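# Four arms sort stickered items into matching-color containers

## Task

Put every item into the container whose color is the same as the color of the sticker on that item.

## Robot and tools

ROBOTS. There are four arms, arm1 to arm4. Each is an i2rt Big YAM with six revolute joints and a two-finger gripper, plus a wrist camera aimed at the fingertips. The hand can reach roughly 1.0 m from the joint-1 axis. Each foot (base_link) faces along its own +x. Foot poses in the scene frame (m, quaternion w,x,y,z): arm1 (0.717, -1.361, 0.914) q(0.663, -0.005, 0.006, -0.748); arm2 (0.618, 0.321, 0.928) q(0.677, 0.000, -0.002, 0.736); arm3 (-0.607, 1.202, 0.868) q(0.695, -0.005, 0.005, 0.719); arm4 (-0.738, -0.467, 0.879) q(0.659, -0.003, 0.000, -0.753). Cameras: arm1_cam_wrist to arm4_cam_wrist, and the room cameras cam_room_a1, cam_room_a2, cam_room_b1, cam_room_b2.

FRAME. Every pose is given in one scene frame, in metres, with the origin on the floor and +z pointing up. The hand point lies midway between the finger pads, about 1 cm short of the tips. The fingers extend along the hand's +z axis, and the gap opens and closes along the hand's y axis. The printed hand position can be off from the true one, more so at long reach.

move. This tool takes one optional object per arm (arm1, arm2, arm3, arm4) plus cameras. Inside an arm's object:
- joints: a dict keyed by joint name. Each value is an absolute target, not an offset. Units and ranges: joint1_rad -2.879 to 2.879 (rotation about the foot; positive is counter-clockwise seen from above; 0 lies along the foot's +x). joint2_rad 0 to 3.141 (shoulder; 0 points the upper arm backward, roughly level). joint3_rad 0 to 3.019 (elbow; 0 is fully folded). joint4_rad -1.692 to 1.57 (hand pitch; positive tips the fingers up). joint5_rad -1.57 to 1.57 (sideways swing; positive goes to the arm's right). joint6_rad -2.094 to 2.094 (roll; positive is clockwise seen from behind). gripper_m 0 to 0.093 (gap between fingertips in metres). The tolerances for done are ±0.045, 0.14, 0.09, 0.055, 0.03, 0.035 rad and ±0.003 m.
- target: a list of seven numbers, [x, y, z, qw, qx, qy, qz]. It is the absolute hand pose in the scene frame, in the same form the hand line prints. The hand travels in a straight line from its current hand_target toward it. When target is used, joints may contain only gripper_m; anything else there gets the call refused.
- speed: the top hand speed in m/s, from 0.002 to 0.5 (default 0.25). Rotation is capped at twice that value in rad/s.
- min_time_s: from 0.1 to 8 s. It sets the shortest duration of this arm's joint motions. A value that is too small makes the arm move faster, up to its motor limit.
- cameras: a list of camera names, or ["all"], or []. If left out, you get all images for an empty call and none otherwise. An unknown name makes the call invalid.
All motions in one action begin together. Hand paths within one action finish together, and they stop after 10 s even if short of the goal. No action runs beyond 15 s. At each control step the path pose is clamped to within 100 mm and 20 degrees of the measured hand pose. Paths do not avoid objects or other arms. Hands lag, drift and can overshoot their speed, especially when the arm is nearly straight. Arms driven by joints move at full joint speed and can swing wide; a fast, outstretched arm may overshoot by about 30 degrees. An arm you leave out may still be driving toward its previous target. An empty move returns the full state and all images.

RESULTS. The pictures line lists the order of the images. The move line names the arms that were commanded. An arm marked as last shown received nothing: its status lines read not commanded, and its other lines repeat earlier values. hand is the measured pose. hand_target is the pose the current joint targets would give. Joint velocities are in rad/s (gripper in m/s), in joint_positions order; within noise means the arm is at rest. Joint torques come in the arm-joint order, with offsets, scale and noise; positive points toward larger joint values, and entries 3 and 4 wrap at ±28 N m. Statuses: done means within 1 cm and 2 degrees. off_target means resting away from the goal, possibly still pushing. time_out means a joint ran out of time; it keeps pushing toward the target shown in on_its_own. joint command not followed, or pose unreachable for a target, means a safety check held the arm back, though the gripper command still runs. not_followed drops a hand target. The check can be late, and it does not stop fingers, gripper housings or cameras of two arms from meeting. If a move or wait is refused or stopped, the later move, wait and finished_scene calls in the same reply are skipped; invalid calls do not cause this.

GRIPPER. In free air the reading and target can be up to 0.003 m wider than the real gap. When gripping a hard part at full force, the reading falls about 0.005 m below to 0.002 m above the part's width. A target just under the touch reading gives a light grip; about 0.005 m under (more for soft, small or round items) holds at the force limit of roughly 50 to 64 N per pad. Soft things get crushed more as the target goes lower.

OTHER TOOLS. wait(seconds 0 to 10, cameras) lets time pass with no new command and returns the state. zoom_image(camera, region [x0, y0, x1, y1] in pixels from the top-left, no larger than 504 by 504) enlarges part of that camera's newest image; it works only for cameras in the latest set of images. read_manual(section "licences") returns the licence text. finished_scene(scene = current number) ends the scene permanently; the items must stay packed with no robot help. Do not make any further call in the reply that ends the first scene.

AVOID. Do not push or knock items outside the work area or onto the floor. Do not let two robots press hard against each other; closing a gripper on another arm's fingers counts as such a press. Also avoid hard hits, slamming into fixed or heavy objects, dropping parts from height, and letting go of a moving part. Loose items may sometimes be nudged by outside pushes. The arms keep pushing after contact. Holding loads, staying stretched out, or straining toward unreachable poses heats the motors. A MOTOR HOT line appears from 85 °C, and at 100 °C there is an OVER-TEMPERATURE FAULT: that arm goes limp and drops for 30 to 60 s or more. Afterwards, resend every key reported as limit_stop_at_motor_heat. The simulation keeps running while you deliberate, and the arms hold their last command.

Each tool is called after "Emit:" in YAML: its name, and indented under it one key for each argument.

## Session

Emit:
move:
  arm1: {"joints":{"joint1_rad":1.5,"joint5_rad":0,"joint6_rad":0,"joint4_rad":-1.69},"min_time_s":3}
  arm2: {"joints":{"joint1_rad":-1.65,"joint5_rad":0,"joint6_rad":0,"joint4_rad":-1.69},"min_time_s":3}
  arm3: {"joints":{"joint1_rad":1.45,"joint5_rad":0,"joint6_rad":0,"joint4_rad":-1.69},"min_time_s":3}
  arm4: {"joints":{"joint1_rad":-1.5,"joint5_rad":0,"joint6_rad":0,"joint4_rad":-1.69},"min_time_s":3}
  cameras: ["all"]

Scene clock: 3.57 s.
Joint torques (N m): arm1=[-1.2 3.6 11.52 0.88 -0.06 -0.07] | arm2=[0.21 0.79 10.47 1.42 0.13 -0.09] | arm3=[1.96 1.73 9.36 0.91 0.13 -0.12] | arm4=[0.56 2.14 8.35 0.64 0.18 0.16]
Motor temperatures (°C): arm1=[20 23 27 23 21 21 21] | arm2=[23 24 26 22 22 20 23] | arm3=[24 23 24 23 24 23 23] | arm4=[22 21 24 22 24 21 24]
Heat: arm1: hottest joint3_rad 27 °C; arm2: hottest joint3_rad 26 °C; arm3: hottest joint1_rad 24 °C; arm4: hottest joint3_rad 24 °C.
move: arm1 done; arm2 done; arm3 done; arm4 done
Joint velocities: within noise
arm1.joint_positions: joint1_rad=+1.492 joint2_rad=+0.618 joint3_rad=+1.332 joint4_rad=-1.681 joint5_rad=+0.001 joint6_rad=+0.008 gripper_m=+0.09397
arm1.joint_status: all done
arm1.hand: x=+0.9023 y=-1.3986 z=+1.3626 quat_wxyz=(-0.289, -0.099, -0.952, +0.029)
arm1.hand_target: x=+0.8999 y=-1.3963 z=+1.3727 quat_wxyz=(-0.297, -0.091, -0.950, +0.029)
arm1.hand_status: not commanded
arm2.joint_positions: joint1_rad=-1.645 joint2_rad=+0.629 joint3_rad=+1.395 joint4_rad=-1.668 joint5_rad=-0.003 joint6_rad=+0.015 gripper_m=+0.09397
arm2.joint_status: all done
joint sent to its limit — arm2.joint4_rad, lower limit.
arm2.hand: x=+0.8017 y=+0.3212 z=+1.4068 quat_wxyz=(-0.329, -0.002, -0.944, -0.007)
arm2.hand_target: x=+0.7973 y=+0.3196 z=+1.4128 quat_wxyz=(-0.331, +0.002, -0.943, -0.002)
arm2.hand_status: not commanded
arm3.joint_positions: joint1_rad=+1.439 joint2_rad=+0.637 joint3_rad=+1.395 joint4_rad=-1.682 joint5_rad=-0.003 joint6_rad=+0.007 gripper_m=+0.09397
arm3.joint_status: all done
arm3.hand: x=-0.7912 y=+1.2268 z=+1.3421 quat_wxyz=(-0.007, +0.947, -0.051, -0.317)
arm3.hand_target: x=-0.7884 y=+1.2251 z=+1.3499 quat_wxyz=(-0.007, +0.945, -0.043, -0.323)
arm3.hand_status: not commanded
arm4.joint_positions: joint1_rad=-1.496 joint2_rad=+0.641 joint3_rad=+1.438 joint4_rad=-1.668 joint5_rad=-0.003 joint6_rad=-0.014 gripper_m=+0.09397
arm4.joint_status: all done
joint sent to its limit — arm4.joint4_rad, lower limit.
arm4.hand: x=-0.9211 y=-0.4542 z=+1.3750 quat_wxyz=(+0.009, -0.938, +0.021, +0.345)
arm4.hand_target: x=-0.9167 y=-0.4532 z=+1.3821 quat_wxyz=(+0.009, -0.936, +0.030, +0.350)
arm4.hand_status: not commanded
pictures: arm1_cam_wrist, arm2_cam_wrist, arm3_cam_wrist, arm4_cam_wrist, cam_room_a1, cam_room_a2, cam_room_b1, cam_room_b2
Images, in order (width x height): arm1_cam_wrist 672x504, arm2_cam_wrist 672x504, arm3_cam_wrist 672x504, arm4_cam_wrist 672x504, cam_room_a1 672x504, cam_room_a2 672x504, cam_room_b1 672x504, cam_room_b2 672x504.

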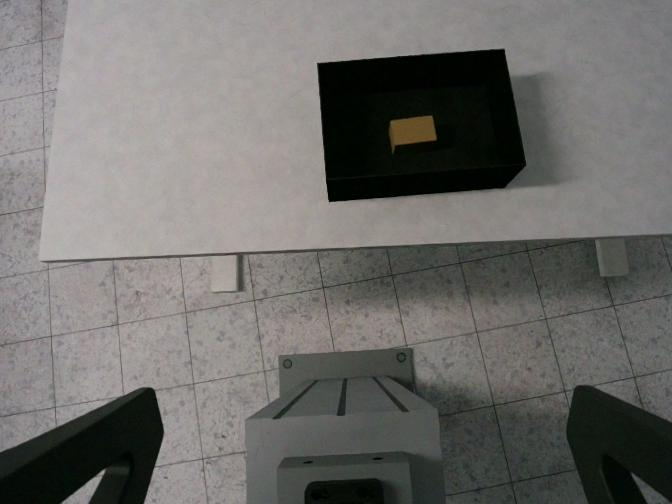

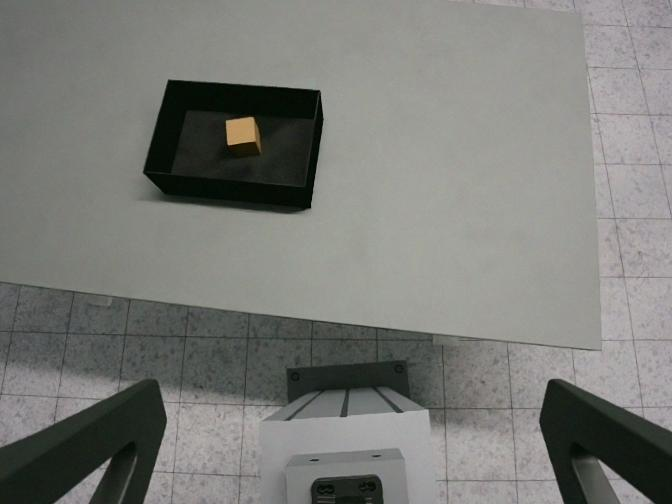

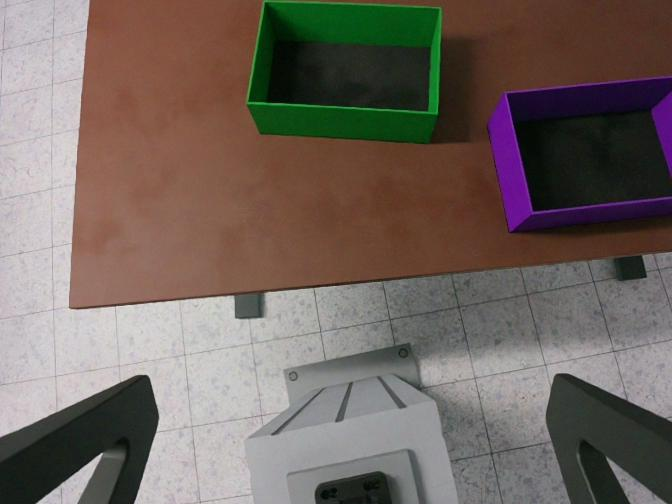

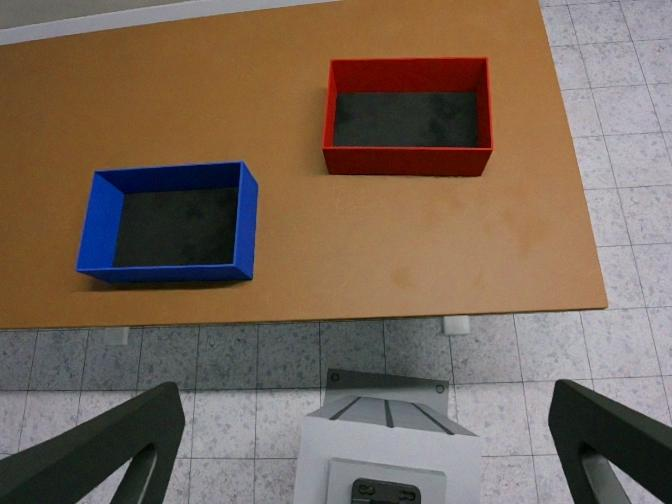

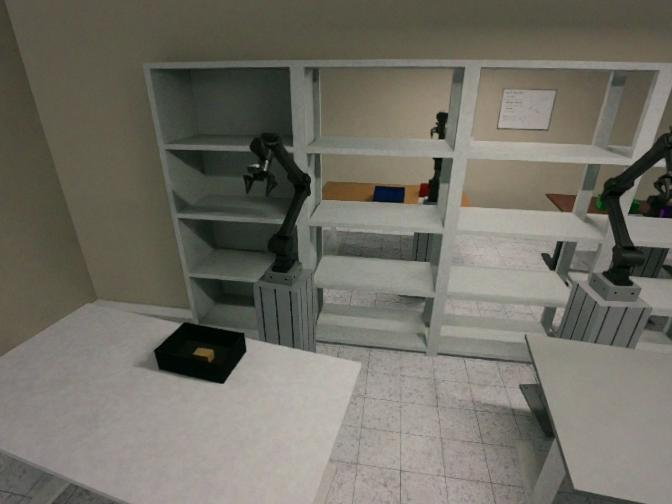

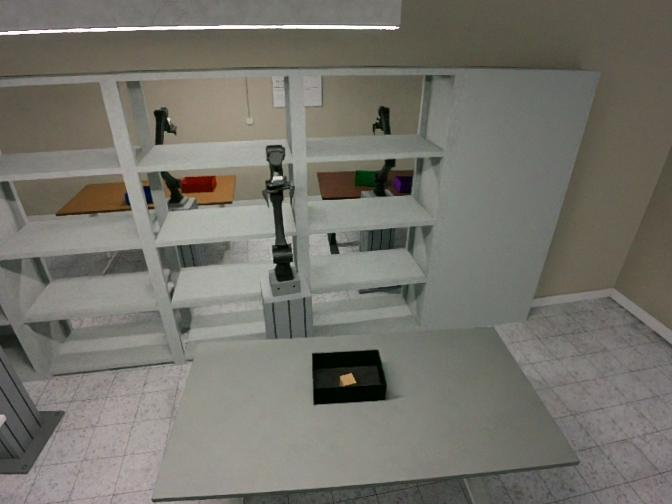

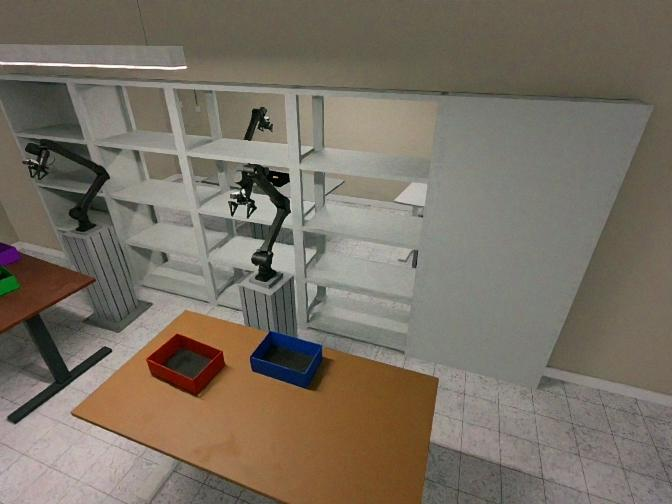

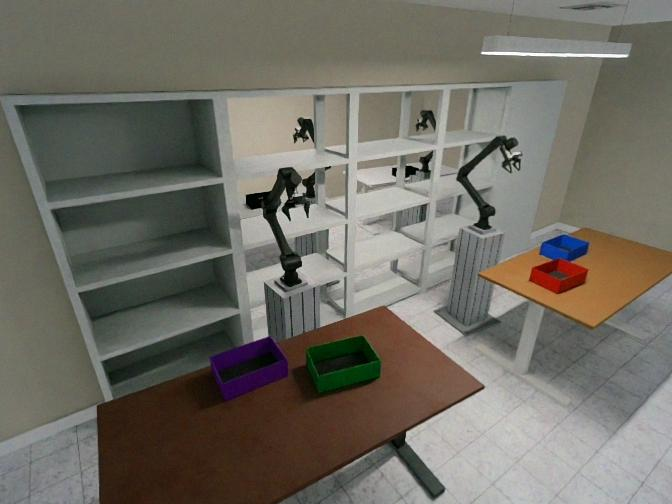

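Emit:
zoom_image:
  camera: "arm1_cam_wrist"
  region: [370, 95, 460, 165]

Emit:
zoom_image:
  camera: "arm2_cam_wrist"
  region: [200, 100, 290, 170]

Emit:
zoom_image:
  camera: "cam_room_a1"
  region: [160, 320, 260, 390]

Emit:
zoom_image:
  camera: "cam_room_a2"
  region: [300, 340, 400, 410]

Scaled by 5.600.

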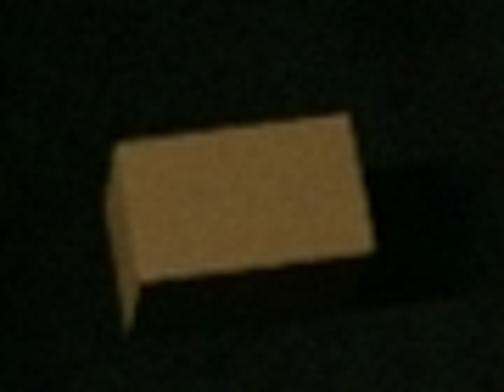

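Scaled by 5.600.

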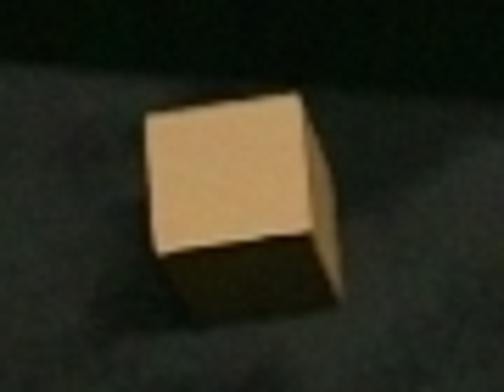

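Scaled by 5.040.

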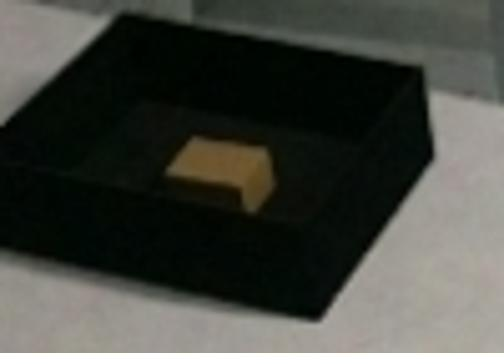

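Scaled by 5.040.

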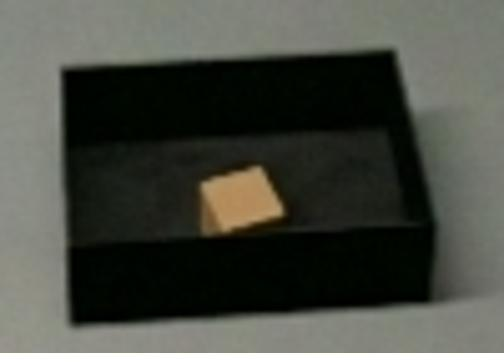

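Emit:
move:
  arm1: {"target":[1.111,-1.572,1.02,0.342,0.0329,0.939,-0.012]}
  arm2: {"target":[1.114,0.511,1.02,0.3406,-0.0845,0.936,0.0307]}
  arm3: {"joints":{"joint1_rad":-2.14,"joint2_rad":0.65,"joint3_rad":1.43,"joint4_rad":-1.4},"min_time_s":4}
  arm4: {"joints":{"joint1_rad":1.24,"joint2_rad":0.65,"joint3_rad":1.43,"joint4_rad":-1.4},"min_time_s":4}
  cameras: ["arm1_cam_wrist","arm2_cam_wrist"]

Scene clock: 32.23 s.
Joint torques (N m): arm1=[-2.78 -6.59 10.32 1.87 -0.27 -0.04] | arm2=[1.44 -13.1 13.23 2.69 -0.03 -0.04] | arm3=[0.44 2.2 10.73 2.32 0.07 -0.11] | arm4=[1.32 2.32 6.94 1.87 0.18 0.15]
Motor temperatures (°C): arm1=[20 23 30 23 21 21 21] | arm2=[23 24 28 22 22 20 23] | arm3=[24 23 25 23 24 23 23] | arm4=[22 21 28 22 24 21 24]
Heat: arm1: hottest joint3_rad 30 °C; arm2: hottest joint3_rad 28 °C; arm3: hottest joint3_rad 25 °C; arm4: hottest joint3_rad 28 °C.
move: arm1 off_target; arm2 off_target; arm3 done; arm4 done
Joint velocities: within noise
arm1.joint_positions: joint1_rad=+1.073 joint2_rad=+1.291 joint3_rad=+0.701 joint4_rad=-0.375 joint5_rad=-0.351 joint6_rad=-0.434 gripper_m=+0.09397
arm1.joint_status: not commanded
arm1.hand: x=+1.1078 y=-1.5647 z=+1.0129 quat_wxyz=(-0.330, -0.035, -0.943, +0.002)
arm1.hand_target: x=+1.1109 y=-1.5719 z=+1.0201 quat_wxyz=(-0.342, -0.033, -0.939, +0.012)
arm1.hand_status: off_target (0.011 m and 1.8 deg from the pose sent, 0.437 m and 10.1 deg at the start)
arm2.joint_positions: joint1_rad=-1.246 joint2_rad=+1.516 joint3_rad=+0.824 joint4_rad=-0.262 joint5_rad=+0.158 joint6_rad=+0.193 gripper_m=+0.09397
arm2.joint_status: not commanded
arm2.hand: x=+1.0923 y=+0.4959 z=+0.9976 quat_wxyz=(-0.312, +0.078, -0.947, -0.020)
arm2.hand_target: x=+1.1123 y=+0.5103 z=+1.0207 quat_wxyz=(-0.341, +0.084, -0.936, -0.031)
arm2.hand_status: off_target (0.035 m and 3.8 deg from the pose sent, 0.532 m and 10.4 deg at the start)
arm3.joint_positions: joint1_rad=-2.129 joint2_rad=+0.641 joint3_rad=+1.395 joint4_rad=-1.418 joint5_rad=-0.001 joint6_rad=+0.007 gripper_m=+0.09400
arm3.joint_status: all done
arm3.hand: x=-0.4063 y=+1.0930 z=+1.3896 quat_wxyz=(-0.426, -0.232, -0.866, +0.118)
arm3.hand_target: x=-0.4058 y=+1.0897 z=+1.4076 quat_wxyz=(-0.443, -0.232, -0.856, +0.127)
arm3.hand_status: not commanded
arm4.joint_positions: joint1_rad=+1.237 joint2_rad=+0.641 joint3_rad=+1.432 joint4_rad=-1.420 joint5_rad=-0.002 joint6_rad=-0.013 gripper_m=+0.09398
arm4.joint_status: all done
arm4.hand: x=-0.5320 y=-0.5676 z=+1.4159 quat_wxyz=(-0.440, -0.199, -0.869, +0.109)
arm4.hand_target: x=-0.5257 y=-0.5703 z=+1.4167 quat_wxyz=(-0.444, -0.203, -0.866, +0.107)
arm4.hand_status: not commanded
Images, in order (width x height): arm1_cam_wrist 672x504, arm2_cam_wrist 672x504.

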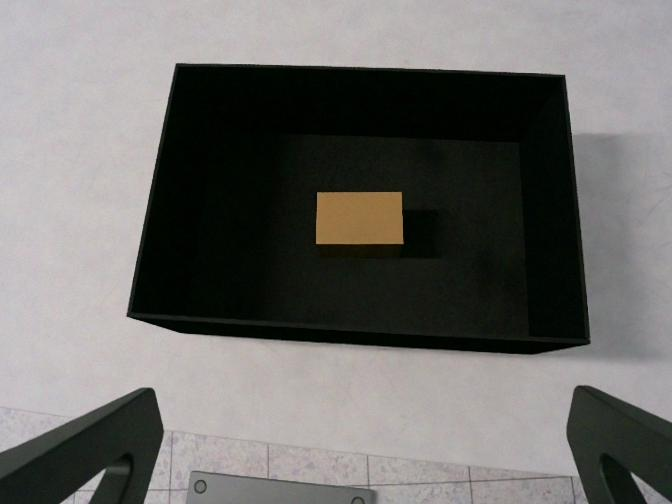

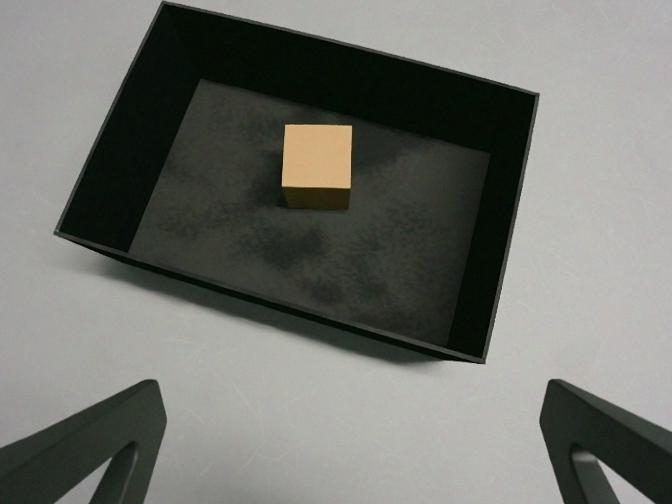

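Emit:
move:
  arm1: {"target":[1.207,-1.578,0.825,0.342,0.0329,0.939,-0.012],"speed":0.2}
  arm2: {"target":[1.232,0.549,0.820,0.341,-0.0658,0.9377,0.0239],"speed":0.2}
  cameras: ["arm1_cam_wrist","arm2_cam_wrist"]

Scene clock: 51.43 s.
Joint torques (N m): arm1=[-1.08 -11.46 7.88 1.96 -0.06 0.13] | arm2=[0.03 -18.43 10.07 2.7 0.29 0.14] | arm3=[0.5 2.49 10.71 2.32 0.07 -0.12] | arm4=[0.85 2.32 6.93 2.02 0.15 0.18]
Motor temperatures (°C): arm1=[20 23 31 23 21 21 21] | arm2=[23 24 30 22 22 20 23] | arm3=[24 23 26 23 24 23 23] | arm4=[22 22 28 22 24 21 24]
Heat: arm1: hottest joint3_rad 31 °C; arm2: hottest joint3_rad 30 °C; arm3: hottest joint3_rad 26 °C; arm4: hottest joint3_rad 28 °C.
move: arm1 off_target; arm2 off_target
Joint velocities: within noise
arm1.joint_positions: joint1_rad=+1.177 joint2_rad=+1.949 joint3_rad=+0.780 joint4_rad=+0.219 joint5_rad=-0.281 joint6_rad=-0.347 gripper_m=+0.09397
arm1.joint_status: not commanded
arm1.hand: x=+1.1872 y=-1.5719 z=+0.8156 quat_wxyz=(-0.323, -0.037, -0.946, +0.004)
arm1.hand_target: x=+1.2064 y=-1.5776 z=+0.8257 quat_wxyz=(-0.342, -0.033, -0.939, +0.012)
arm1.hand_status: off_target (0.023 m and 2.5 deg from the pose sent, 0.213 m and 1.8 deg at the start)
arm2.joint_positions: joint1_rad=-1.246 joint2_rad=+2.157 joint3_rad=+1.136 joint4_rad=+0.089 joint5_rad=+0.164 joint6_rad=+0.193 gripper_m=+0.09397
arm2.joint_status: not commanded
arm2.hand: x=+1.2116 y=+0.5467 z=+0.8158 quat_wxyz=(-0.323, +0.076, -0.943, -0.020)
arm2.hand_target: x=+1.2312 y=+0.5485 z=+0.8205 quat_wxyz=(-0.341, +0.066, -0.938, -0.024)
arm2.hand_status: off_target (0.021 m and 2.4 deg from the pose sent, 0.232 m and 3.8 deg at the start)
arm3, arm4: as last shown
Images, in order (width x height): arm1_cam_wrist 672x504, arm2_cam_wrist 672x504.

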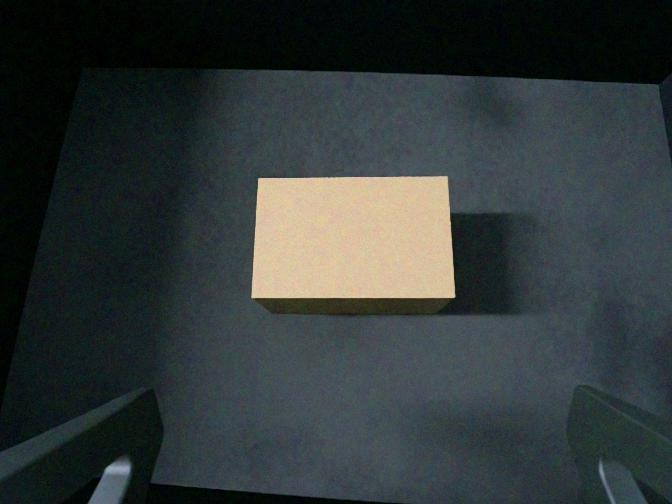

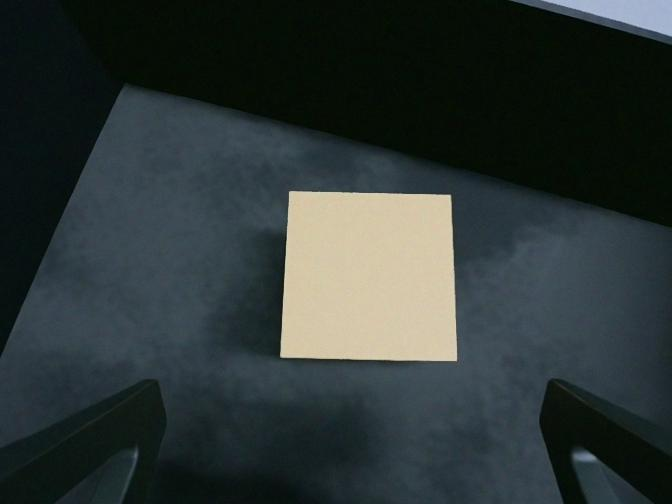

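Emit:
move:
  arm1: {"target":[1.261,-1.582,0.752,0.342,0.0329,0.939,-0.012],"speed":0.12}
  arm2: {"target":[1.268,0.548,0.752,0.341,-0.0658,0.9377,0.0239],"speed":0.12}
  cameras: ["arm1_cam_wrist","arm2_cam_wrist"]

Scene clock: 60.87 s.
Joint torques (N m): arm1=[-1.03 -12.98 6.89 1.88 -0.06 0.11] | arm2=[-0.09 -19.49 9.78 2.7 -0.07 -0.06] | arm3=[0.5 2.49 10.74 2.32 0.08 -0.11] | arm4=[1.2 2.32 6.87 1.83 0.13 0.17]
Motor temperatures (°C): arm1=[20 23 30 23 21 21 21] | arm2=[23 24 30 23 22 20 23] | arm3=[24 23 27 23 24 23 23] | arm4=[22 22 28 22 24 21 24]
Heat: arm1: hottest joint3_rad 30 °C; arm2: hottest joint3_rad 30 °C; arm3: hottest joint3_rad 27 °C; arm4: hottest joint3_rad 28 °C.
move: arm1 off_target; arm2 off_target
Joint velocities: within noise
arm1.joint_positions: joint1_rad=+1.224 joint2_rad=+2.200 joint3_rad=+0.967 joint4_rad=+0.302 joint5_rad=-0.251 joint6_rad=-0.308 gripper_m=+0.09397
arm1.joint_status: not commanded
arm1.hand: x=+1.2439 y=-1.5792 z=+0.7471 quat_wxyz=(-0.327, -0.036, -0.944, +0.007)
arm1.hand_target: x=+1.2606 y=-1.5817 z=+0.7525 quat_wxyz=(-0.342, -0.033, -0.939, +0.012)
arm1.hand_status: off_target (0.018 m and 2.0 deg from the pose sent, 0.098 m and 2.5 deg at the start)
arm2.joint_positions: joint1_rad=-1.272 joint2_rad=+2.343 joint3_rad=+1.286 joint4_rad=+0.141 joint5_rad=+0.156 joint6_rad=+0.192 gripper_m=+0.09397
arm2.joint_status: not commanded
arm2.hand: x=+1.2518 y=+0.5471 z=+0.7565 quat_wxyz=(-0.329, +0.065, -0.942, -0.022)
arm2.hand_target: x=+1.2671 y=+0.5475 z=+0.7525 quat_wxyz=(-0.341, +0.066, -0.938, -0.024)
arm2.hand_status: off_target (0.017 m and 1.5 deg from the pose sent, 0.085 m and 2.4 deg at the start)
arm3, arm4: as last shown
Images, in order (width x height): arm1_cam_wrist 672x504, arm2_cam_wrist 672x504.

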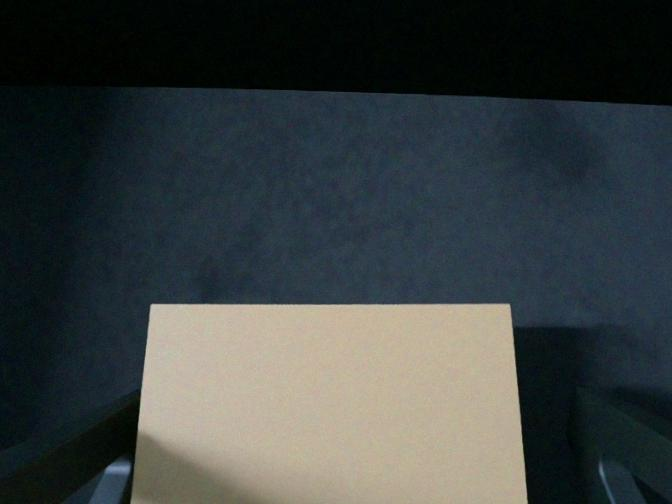

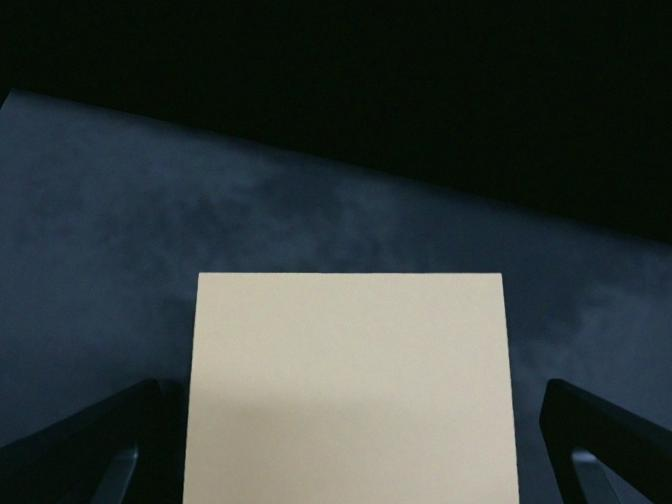

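Emit:
move:
  arm1: {"joints":{"gripper_m":0.058}}
  arm2: {"joints":{"gripper_m":0.043}}

Emit:
move:
  arm1: {"target":[1.21,-1.575,0.97,0.342,0.0329,0.939,-0.012]}
  arm2: {"target":[1.21,0.54,0.97,0.341,-0.0658,0.9377,0.0239]}

Emit:
move:
  arm1: {"target":[1.17,-1.53,1.22,0.8655,0.0175,0.4997,-0.0303],"speed":0.35}
  arm2: {"target":[1.10,0.51,1.22,0.8639,-0.035,0.4988,0.0606],"speed":0.35}
  cameras: ["cam_room_a1","cam_room_a2","arm1_cam_wrist","arm2_cam_wrist"]

Scene clock: 74.50 s.
Joint torques (N m): arm1=[-1.32 -13.04 6.98 2.02 -0.13 0.15] | arm2=[0.09 -19.43 9.76 2.7 0 -0.05] | arm3=[0.44 2.43 10.73 2.33 0.08 -0.12] | arm4=[0.97 2.55 6.98 1.99 0.13 0.17]
Motor temperatures (°C): arm1=[20 24 30 23 21 21 21] | arm2=[23 24 31 23 22 20 23] | arm3=[24 23 27 23 24 23 23] | arm4=[22 22 29 22 24 21 24]
Heat: arm1: hottest joint3_rad 30 °C; arm2: hottest joint3_rad 31 °C; arm3: hottest joint3_rad 27 °C; arm4: hottest joint3_rad 29 °C.
move: arm1 off_target; arm2 off_target
Joint velocities: within noise
arm1.joint_positions: joint1_rad=+1.224 joint2_rad=+2.200 joint3_rad=+0.967 joint4_rad=+0.302 joint5_rad=-0.250 joint6_rad=-0.307 gripper_m=+0.06897
arm1.joint_status: gripper_m off_target (ended at +0.06899, target +0.05800)
arm1.hand: x=+1.2440 y=-1.5794 z=+0.7471 quat_wxyz=(-0.327, -0.036, -0.944, +0.007)
arm1.hand_target: x=+1.2606 y=-1.5817 z=+0.7525 quat_wxyz=(-0.342, -0.033, -0.939, +0.012)
arm1.hand_status: not commanded
arm2.joint_positions: joint1_rad=-1.272 joint2_rad=+2.343 joint3_rad=+1.286 joint4_rad=+0.141 joint5_rad=+0.154 joint6_rad=+0.192 gripper_m=+0.05323
arm2.joint_status: gripper_m off_target (ended at +0.05326, target +0.04300)
arm2.hand: x=+1.2519 y=+0.5475 z=+0.7566 quat_wxyz=(-0.329, +0.065, -0.942, -0.022)
arm2.hand_target: x=+1.2671 y=+0.5475 z=+0.7525 quat_wxyz=(-0.341, +0.066, -0.938, -0.024)
arm2.hand_status: not commanded
arm3, arm4: as last shown
pictures: none

Scene clock: 76.10 s.
Joint torques (N m): arm1=[-2.08 -9.93 9.25 0.88 -0.16 -0.05] | arm2=[1.44 -18.55 8.62 1.57 0.3 0.17] | arm3=[0.56 2.32 10.77 2.32 0.08 -0.11] | arm4=[1.32 2.49 6.98 1.85 0.16 0.2]
Motor temperatures (°C): arm1=[20 24 30 23 21 21 21] | arm2=[23 25 31 23 22 20 23] | arm3=[24 23 27 23 24 23 23] | arm4=[22 22 29 22 24 21 24]
Heat: arm1: hottest joint3_rad 30 °C; arm2: hottest joint3_rad 31 °C; arm3: hottest joint3_rad 27 °C; arm4: hottest joint3_rad 29 °C.
move: arm1 done; arm2 done
Joint velocities: within noise
arm1.joint_positions: joint1_rad=+1.204 joint2_rad=+1.597 joint3_rad=+0.864 joint4_rad=-0.168 joint5_rad=-0.272 joint6_rad=-0.325 gripper_m=+0.06897
arm1.joint_status: not commanded
arm1.hand: x=+1.2111 y=-1.5697 z=+0.9679 quat_wxyz=(-0.342, -0.032, -0.939, +0.010)
arm1.hand_target: x=+1.2100 y=-1.5749 z=+0.9700 quat_wxyz=(-0.342, -0.033, -0.939, +0.012)
arm1.hand_status: done (0.006 m and 0.2 deg from the pose sent, 0.225 m and 2.0 deg at the start)
arm2.joint_positions: joint1_rad=-1.262 joint2_rad=+1.832 joint3_rad=+1.139 joint4_rad=-0.178 joint5_rad=+0.165 joint6_rad=+0.192 gripper_m=+0.05323
arm2.joint_status: not commanded
arm2.hand: x=+1.2176 y=+0.5377 z=+0.9766 quat_wxyz=(-0.350, +0.065, -0.934, -0.026)
arm2.hand_target: x=+1.2101 y=+0.5399 z=+0.9701 quat_wxyz=(-0.341, +0.066, -0.937, -0.024)
arm2.hand_status: done (0.010 m and 1.2 deg from the pose sent, 0.218 m and 1.4 deg at the start)
arm3, arm4: as last shown
pictures: none

Scene clock: 78.83 s.
Joint torques (N m): arm1=[-0.67 -6.48 8.36 2.21 0.21 0.09] | arm2=[1.2 -11.16 6.43 3.06 -0.32 -0.07] | arm3=[0.44 2.49 10.73 2.35 0.09 -0.11] | arm4=[1.44 2.61 6.84 1.95 0.13 0.17]
Motor temperatures (°C): arm1=[20 24 30 23 21 21 21] | arm2=[23 25 31 23 22 20 23] | arm3=[24 23 27 23 24 23 23] | arm4=[22 22 29 22 24 21 24]
Heat: arm1: hottest joint3_rad 30 °C; arm2: hottest joint3_rad 31 °C; arm3: hottest joint3_rad 27 °C; arm4: hottest joint3_rad 29 °C.
move: arm1 off_target; arm2 done
Joint velocities: within noise
arm1.joint_positions: joint1_rad=+1.196 joint2_rad=+1.515 joint3_rad=+0.485 joint4_rad=+1.548 joint5_rad=-0.358 joint6_rad=+0.206 gripper_m=+0.06897
arm1.joint_status: not commanded
arm1.hand: x=+1.1653 y=-1.5324 z=+1.2089 quat_wxyz=(-0.851, -0.026, -0.524, +0.034)
arm1.hand_target: x=+1.1697 y=-1.5299 z=+1.2202 quat_wxyz=(-0.860, -0.020, -0.509, +0.031)
arm1.hand_status: off_target (0.012 m and 3.4 deg from the pose sent, 0.259 m and 80.0 deg at the start; a joint's target at an end of its range on 21 of 82 steps)
arm2.joint_positions: joint1_rad=-1.191 joint2_rad=+1.634 joint3_rad=+0.598 joint4_rad=+1.558 joint5_rad=+0.289 joint6_rad=-0.151 gripper_m=+0.05323
arm2.joint_status: not commanded
arm2.hand: x=+1.1023 y=+0.5069 z=+1.2251 quat_wxyz=(-0.858, +0.030, -0.509, -0.064)
arm2.hand_target: x=+1.1000 y=+0.5099 z=+1.2204 quat_wxyz=(-0.859, +0.037, -0.507, -0.061)
arm2.hand_status: done (0.006 m and 1.5 deg from the pose sent, 0.272 m and 78.9 deg at the start; a joint's target at an end of its range on 20 of 82 steps)
arm3, arm4: as last shown
pictures: arm1_cam_wrist, arm2_cam_wrist, cam_room_a1, cam_room_a2
Images, in order (width x height): arm1_cam_wrist 672x504, arm2_cam_wrist 672x504, cam_room_a1 672x504, cam_room_a2 672x504.

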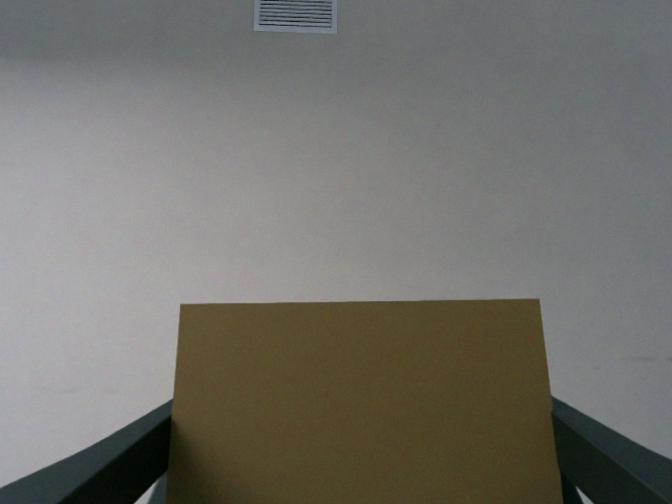

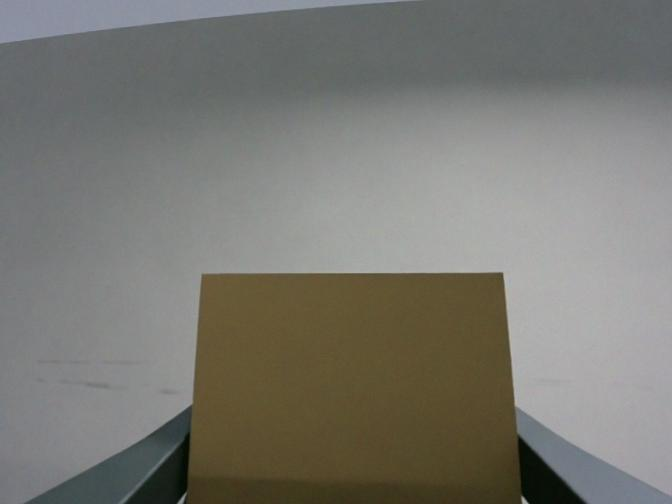

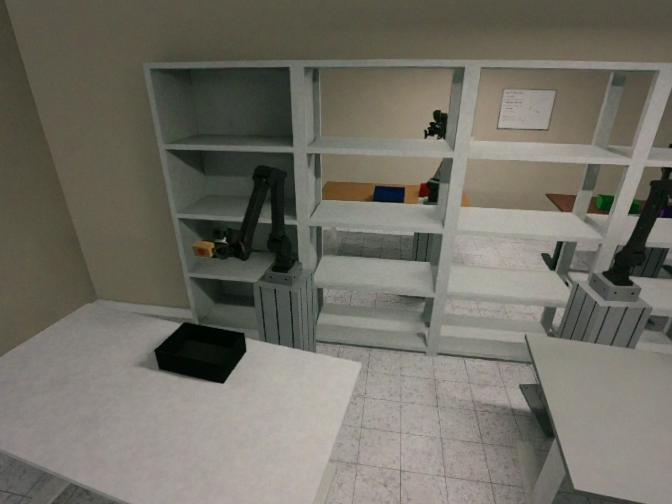

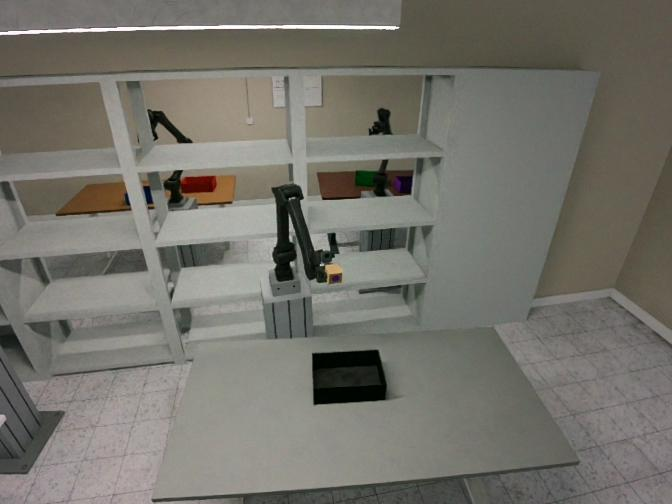

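Emit:
zoom_image:
  camera: "cam_room_a1"
  region: [180, 225, 240, 270]

Emit:
zoom_image:
  camera: "cam_room_a2"
  region: [310, 250, 370, 295]

Scaled by 8.400.

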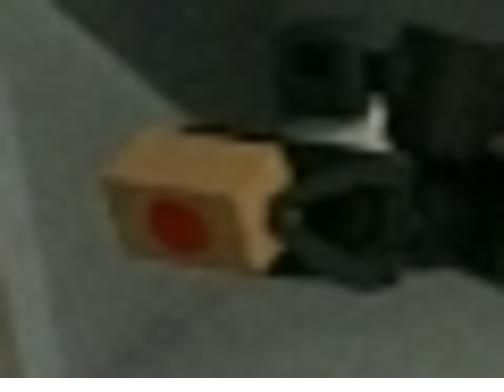

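Scaled by 8.400.

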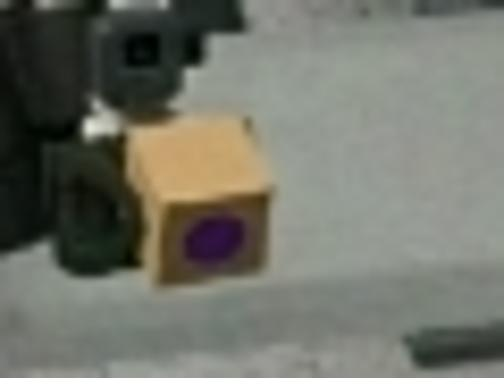

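Emit:
move:
  arm1: {"joints":{"joint1_rad":-2.10,"joint2_rad":0.8,"joint3_rad":1.2,"joint4_rad":-1.25,"joint5_rad":0,"joint6_rad":0},"min_time_s":4}
  arm2: {"joints":{"joint1_rad":0.746,"joint2_rad":0.8,"joint3_rad":1.2,"joint4_rad":-1.25,"joint5_rad":0,"joint6_rad":0},"min_time_s":4}

Emit:
move:
  arm1: {"target":[0.40,-1.12,1.19,0.110,-0.890,0.302,0.324],"speed":0.3}
  arm2: {"target":[0.338,0.578,1.2,0.124,-0.876,0.3407,0.3187],"speed":0.3}

Emit:
move:
  arm1: {"target":[0.045,-0.845,1.10,0.110,-0.890,0.302,0.324],"speed":0.3}
  arm2: {"target":[0.025,0.865,1.10,0.124,-0.876,0.3407,0.3187],"speed":0.3}
  cameras: ["arm3_cam_wrist","arm4_cam_wrist"]

Emit:
move:
  arm1: {"target":[0.042,-0.845,1.035,0.106,-0.893,0.303,0.313],"speed":0.1}
  arm2: {"target":[0.025,0.865,1.035,0.120,-0.878,0.343,0.309],"speed":0.1}

Emit:
move:
  arm1: {"target":[0.042,-0.845,0.995,0.106,-0.893,0.303,0.313],"speed":0.06}
  arm2: {"target":[0.025,0.865,0.995,0.120,-0.878,0.343,0.309],"speed":0.06}
  cameras: ["arm3_cam_wrist","arm4_cam_wrist"]

Scene clock: 96.03 s.
Joint torques (N m): arm1=[-2.32 -0.38 16.49 1.07 0.03 -0.06] | arm2=[1.03 -4.13 16.18 1.5 -0.12 0.22] | arm3=[0.5 2.43 10.74 2.32 0.09 -0.11] | arm4=[0.85 3.02 6.98 1.99 0.15 0.17]
Motor temperatures (°C): arm1=[20 24 31 23 21 21 22] | arm2=[23 25 31 23 22 20 24] | arm3=[24 23 28 24 24 23 23] | arm4=[22 22 29 22 24 21 24]
Heat: arm1: hottest joint3_rad 31 °C; arm2: hottest joint3_rad 31 °C; arm3: hottest joint3_rad 28 °C; arm4: hottest joint3_rad 29 °C.
move: arm1 done; arm2 done
Joint velocities: within noise
arm1.joint_positions: joint1_rad=-2.096 joint2_rad=+0.802 joint3_rad=+1.139 joint4_rad=-1.242 joint5_rad=+0.000 joint6_rad=+0.008 gripper_m=+0.06898
arm1.joint_status: all done
arm1.hand: x=+0.4671 y=-1.1682 z=+1.2996 quat_wxyz=(+0.101, -0.893, +0.304, +0.318)
arm1.hand_target: x=+0.4675 y=-1.1665 z=+1.3304 quat_wxyz=(+0.111, -0.884, +0.299, +0.342)
arm1.hand_status: not commanded
arm2.joint_positions: joint1_rad=+0.744 joint2_rad=+0.803 joint3_rad=+1.140 joint4_rad=-1.238 joint5_rad=+0.002 joint6_rad=-0.015 gripper_m=+0.05323
arm2.joint_status: all done
arm2.hand: x=+0.3806 y=+0.5379 z=+1.3105 quat_wxyz=(-0.124, +0.882, -0.336, -0.305)
arm2.hand_target: x=+0.3796 y=+0.5372 z=+1.3403 quat_wxyz=(-0.129, +0.872, -0.338, -0.329)
arm2.hand_status: not commanded
arm3, arm4: as last shown
pictures: none

Scene clock: 97.23 s.
Joint torques (N m): arm1=[-0.85 -3.9 12.78 2.24 0.1 0.06] | arm2=[0.26 -6.3 11.74 2.91 -0.2 0.18] | arm3=[0.44 2.49 10.73 2.32 0.09 -0.1] | arm4=[1.44 2.43 6.99 1.94 0.18 0.16]
Motor temperatures (°C): arm1=[20 24 31 23 21 21 22] | arm2=[23 25 31 23 22 20 24] | arm3=[24 23 28 24 24 23 23] | arm4=[22 22 29 22 24 21 24]
Heat: arm1: hottest joint3_rad 31 °C; arm2: hottest joint3_rad 31 °C; arm3: hottest joint3_rad 28 °C; arm4: hottest joint3_rad 29 °C.
move: arm1 off_target; arm2 done
Joint velocities: within noise
arm1.joint_positions: joint1_rad=-2.096 joint2_rad=+0.981 joint3_rad=+0.905 joint4_rad=-0.858 joint5_rad=+0.016 joint6_rad=+0.008 gripper_m=+0.06898
arm1.joint_status: not commanded
arm1.hand: x=+0.4070 y=-1.1205 z=+1.1738 quat_wxyz=(+0.104, -0.896, +0.308, +0.302)
arm1.hand_target: x=+0.4005 y=-1.1202 z=+1.1901 quat_wxyz=(+0.110, -0.890, +0.302, +0.324)
arm1.hand_status: off_target (0.018 m and 2.8 deg from the pose sent, 0.137 m and 1.3 deg at the start)
arm2.joint_positions: joint1_rad=+0.744 joint2_rad=+0.902 joint3_rad=+0.879 joint4_rad=-0.877 joint5_rad=-0.003 joint6_rad=-0.015 gripper_m=+0.05323
arm2.joint_status: not commanded
arm2.hand: x=+0.3401 y=+0.5745 z=+1.1951 quat_wxyz=(-0.122, +0.883, -0.335, -0.306)
arm2.hand_target: x=+0.3381 y=+0.5780 z=+1.2000 quat_wxyz=(-0.124, +0.876, -0.341, -0.318)
arm2.hand_status: done (0.006 m and 1.8 deg from the pose sent, 0.125 m and 1.8 deg at the start)
arm3, arm4: as last shown
pictures: none

Scene clock: 99.73 s.
Joint torques (N m): arm1=[-1.79 -21.07 17.77 1.02 -0.06 -0.06] | arm2=[0.67 -22.59 17.09 1.48 -0.1 0.21] | arm3=[0.44 2.49 10.77 2.35 0.08 -0.11] | arm4=[1.49 2.73 6.89 1.99 0.16 0.16]
Motor temperatures (°C): arm1=[20 24 32 23 21 21 22] | arm2=[23 25 32 23 22 20 24] | arm3=[24 23 28 24 24 23 23] | arm4=[22 22 29 22 24 21 24]
Heat: arm1: hottest joint3_rad 32 °C; arm2: hottest joint3_rad 32 °C; arm3: hottest joint3_rad 28 °C; arm4: hottest joint3_rad 29 °C.
move: arm1 off_target; arm2 off_target
Joint velocities: within noise
arm1.joint_positions: joint1_rad=-2.096 joint2_rad=+2.235 joint3_rad=+2.112 joint4_rad=-0.822 joint5_rad=+0.010 joint6_rad=+0.006 gripper_m=+0.06898
arm1.joint_status: not commanded
arm1.hand: x=+0.0557 y=-0.8580 z=+1.0647 quat_wxyz=(+0.100, -0.898, +0.306, +0.298)
arm1.hand_target: x=+0.0471 y=-0.8465 z=+1.1000 quat_wxyz=(+0.110, -0.890, +0.302, +0.324)
arm1.hand_status: off_target (0.039 m and 3.4 deg from the pose sent, 0.461 m and 2.8 deg at the start)
arm2.joint_positions: joint1_rad=+0.744 joint2_rad=+2.066 joint3_rad=+1.846 joint4_rad=-0.689 joint5_rad=-0.003 joint6_rad=-0.014 gripper_m=+0.05323
arm2.joint_status: not commanded
arm2.hand: x=+0.0381 y=+0.8524 z=+1.0814 quat_wxyz=(-0.121, +0.884, -0.336, -0.302)
arm2.hand_target: x=+0.0264 y=+0.8640 z=+1.1002 quat_wxyz=(-0.124, +0.876, -0.340, -0.319)
arm2.hand_status: off_target (0.026 m and 2.2 deg from the pose sent, 0.439 m and 1.8 deg at the start)
arm3.joint_positions: joint1_rad=-2.129 joint2_rad=+0.641 joint3_rad=+1.395 joint4_rad=-1.418 joint5_rad=-0.001 joint6_rad=+0.007 gripper_m=+0.09400
arm3.joint_status: not commanded
arm3.hand: x=-0.4063 y=+1.0930 z=+1.3896 quat_wxyz=(-0.426, -0.232, -0.866, +0.118)
arm3.hand_target: x=-0.4058 y=+1.0897 z=+1.4076 quat_wxyz=(-0.443, -0.232, -0.856, +0.127)
arm3.hand_status: not commanded
arm4.joint_positions: joint1_rad=+1.237 joint2_rad=+0.641 joint3_rad=+1.432 joint4_rad=-1.420 joint5_rad=-0.002 joint6_rad=-0.013 gripper_m=+0.09398
arm4.joint_status: not commanded
arm4.hand: x=-0.5320 y=-0.5676 z=+1.4159 quat_wxyz=(-0.440, -0.199, -0.869, +0.109)
arm4.hand_target: x=-0.5257 y=-0.5703 z=+1.4167 quat_wxyz=(-0.444, -0.203, -0.866, +0.107)
arm4.hand_status: not commanded
Images, in order (width x height): arm3_cam_wrist 672x504, arm4_cam_wrist 672x504.

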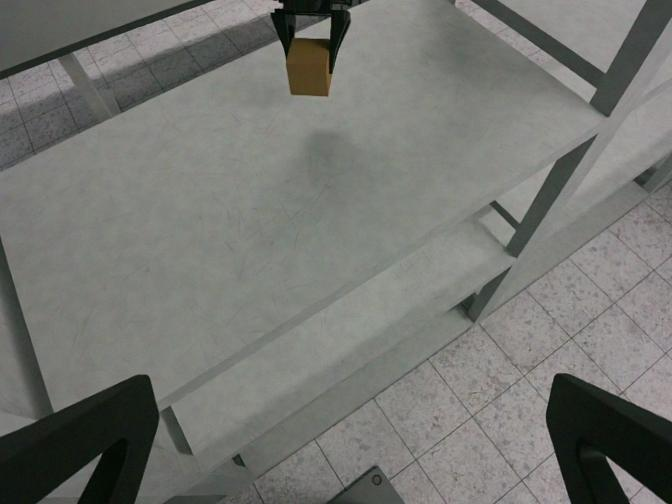

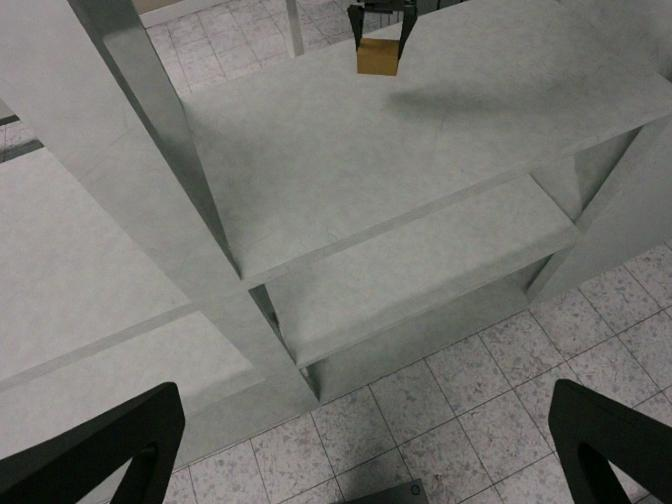

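Scene clock: 100.97 s.
Joint torques (N m): arm1=[-1.9 -20.78 12.07 2.07 -0.05 -0.04] | arm2=[0.56 -22.18 11.22 2.95 -0.03 0.22] | arm3=[0.44 2.55 10.67 2.32 0.08 -0.11] | arm4=[1.14 2.49 7.05 1.77 0.14 0.15]
Motor temperatures (°C): arm1=[20 24 32 23 21 21 22] | arm2=[23 25 32 23 22 20 24] | arm3=[24 23 28 24 24 23 23] | arm4=[22 22 29 22 24 21 24]
Heat: arm1: hottest joint3_rad 32 °C; arm2: hottest joint3_rad 32 °C; arm3: hottest joint3_rad 28 °C; arm4: hottest joint3_rad 29 °C.
move: arm1 done; arm2 off_target
Joint velocities: within noise
arm1.joint_positions: joint1_rad=-2.096 joint2_rad=+2.285 joint3_rad=+2.112 joint4_rad=-0.759 joint5_rad=+0.010 joint6_rad=+0.006 gripper_m=+0.06898
arm1.joint_status: not commanded
arm1.hand: x=+0.0454 y=-0.8505 z=+1.0333 quat_wxyz=(+0.102, -0.896, +0.306, +0.304)
arm1.hand_target: x=+0.0423 y=-0.8451 z=+1.0349 quat_wxyz=(+0.106, -0.894, +0.303, +0.313)
arm1.hand_status: done (0.007 m and 1.2 deg from the pose sent, 0.035 m and 2.0 deg at the start)
arm2.joint_positions: joint1_rad=+0.744 joint2_rad=+2.115 joint3_rad=+1.846 joint4_rad=-0.620 joint5_rad=-0.003 joint6_rad=-0.011 gripper_m=+0.05323
arm2.joint_status: not commanded
arm2.hand: x=+0.0281 y=+0.8618 z=+1.0540 quat_wxyz=(-0.124, +0.880, -0.336, -0.311)
arm2.hand_target: x=+0.0256 y=+0.8646 z=+1.0351 quat_wxyz=(-0.120, +0.879, -0.343, -0.309)
arm2.hand_status: off_target (0.020 m and 0.9 deg from the pose sent, 0.050 m and 1.3 deg at the start)
arm3, arm4: as last shown
pictures: none

Scene clock: 102.13 s.
Joint torques (N m): arm1=[-1.73 -19.31 10.86 1.98 0.02 -0.08] | arm2=[0.67 -21.71 10.17 2.82 -0.01 0.19] | arm3=[0.5 2.49 10.74 2.35 0.08 -0.11] | arm4=[1.08 2.32 6.87 1.91 0.16 0.15]
Motor temperatures (°C): arm1=[20 24 32 23 21 21 22] | arm2=[23 25 32 23 22 20 24] | arm3=[24 23 28 24 24 23 23] | arm4=[22 22 29 22 24 21 24]
Heat: arm1: hottest joint3_rad 32 °C; arm2: hottest joint3_rad 32 °C; arm3: hottest joint3_rad 28 °C; arm4: hottest joint3_rad 29 °C.
move: arm1 off_target; arm2 off_target
Joint velocities: within noise
arm1.joint_positions: joint1_rad=-2.096 joint2_rad=+2.289 joint3_rad=+2.065 joint4_rad=-0.669 joint5_rad=+0.009 joint6_rad=+0.006 gripper_m=+0.06898
arm1.joint_status: not commanded
arm1.hand: x=+0.0412 y=-0.8478 z=+1.0185 quat_wxyz=(+0.107, -0.890, +0.304, +0.321)
arm1.hand_target: x=+0.0427 y=-0.8455 z=+0.9952 quat_wxyz=(+0.106, -0.894, +0.303, +0.313)
arm1.hand_status: off_target (0.024 m and 1.0 deg from the pose sent, 0.039 m and 1.2 deg at the start)
arm2.joint_positions: joint1_rad=+0.744 joint2_rad=+2.140 joint3_rad=+1.809 joint4_rad=-0.534 joint5_rad=-0.003 joint6_rad=-0.008 gripper_m=+0.05323
arm2.joint_status: not commanded
arm2.hand: x=+0.0245 y=+0.8651 z=+1.0287 quat_wxyz=(-0.127, +0.876, -0.336, -0.322)
arm2.hand_target: x=+0.0261 y=+0.8641 z=+0.9955 quat_wxyz=(-0.120, +0.879, -0.343, -0.309)
arm2.hand_status: off_target (0.034 m and 1.9 deg from the pose sent, 0.059 m and 0.9 deg at the start)
arm3, arm4: as last shown
Images, in order (width x height): arm3_cam_wrist 672x504, arm4_cam_wrist 672x504.

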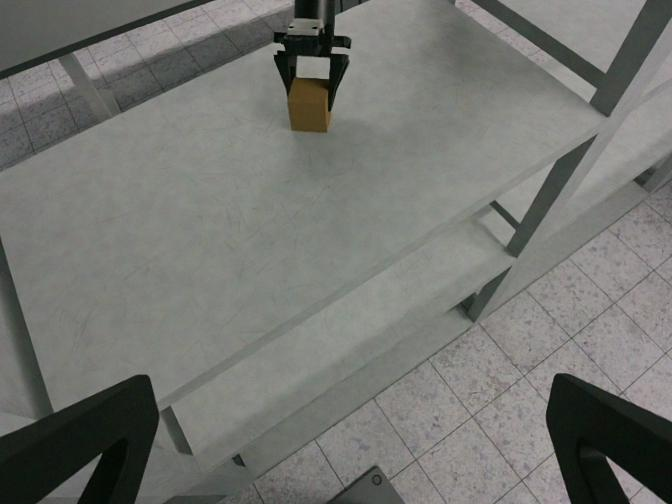

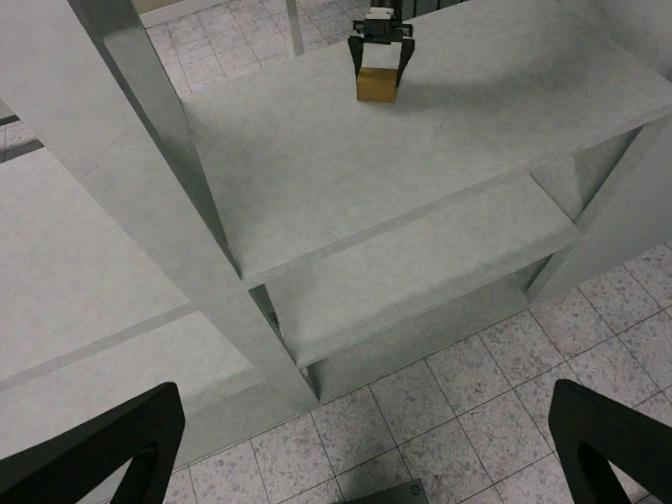

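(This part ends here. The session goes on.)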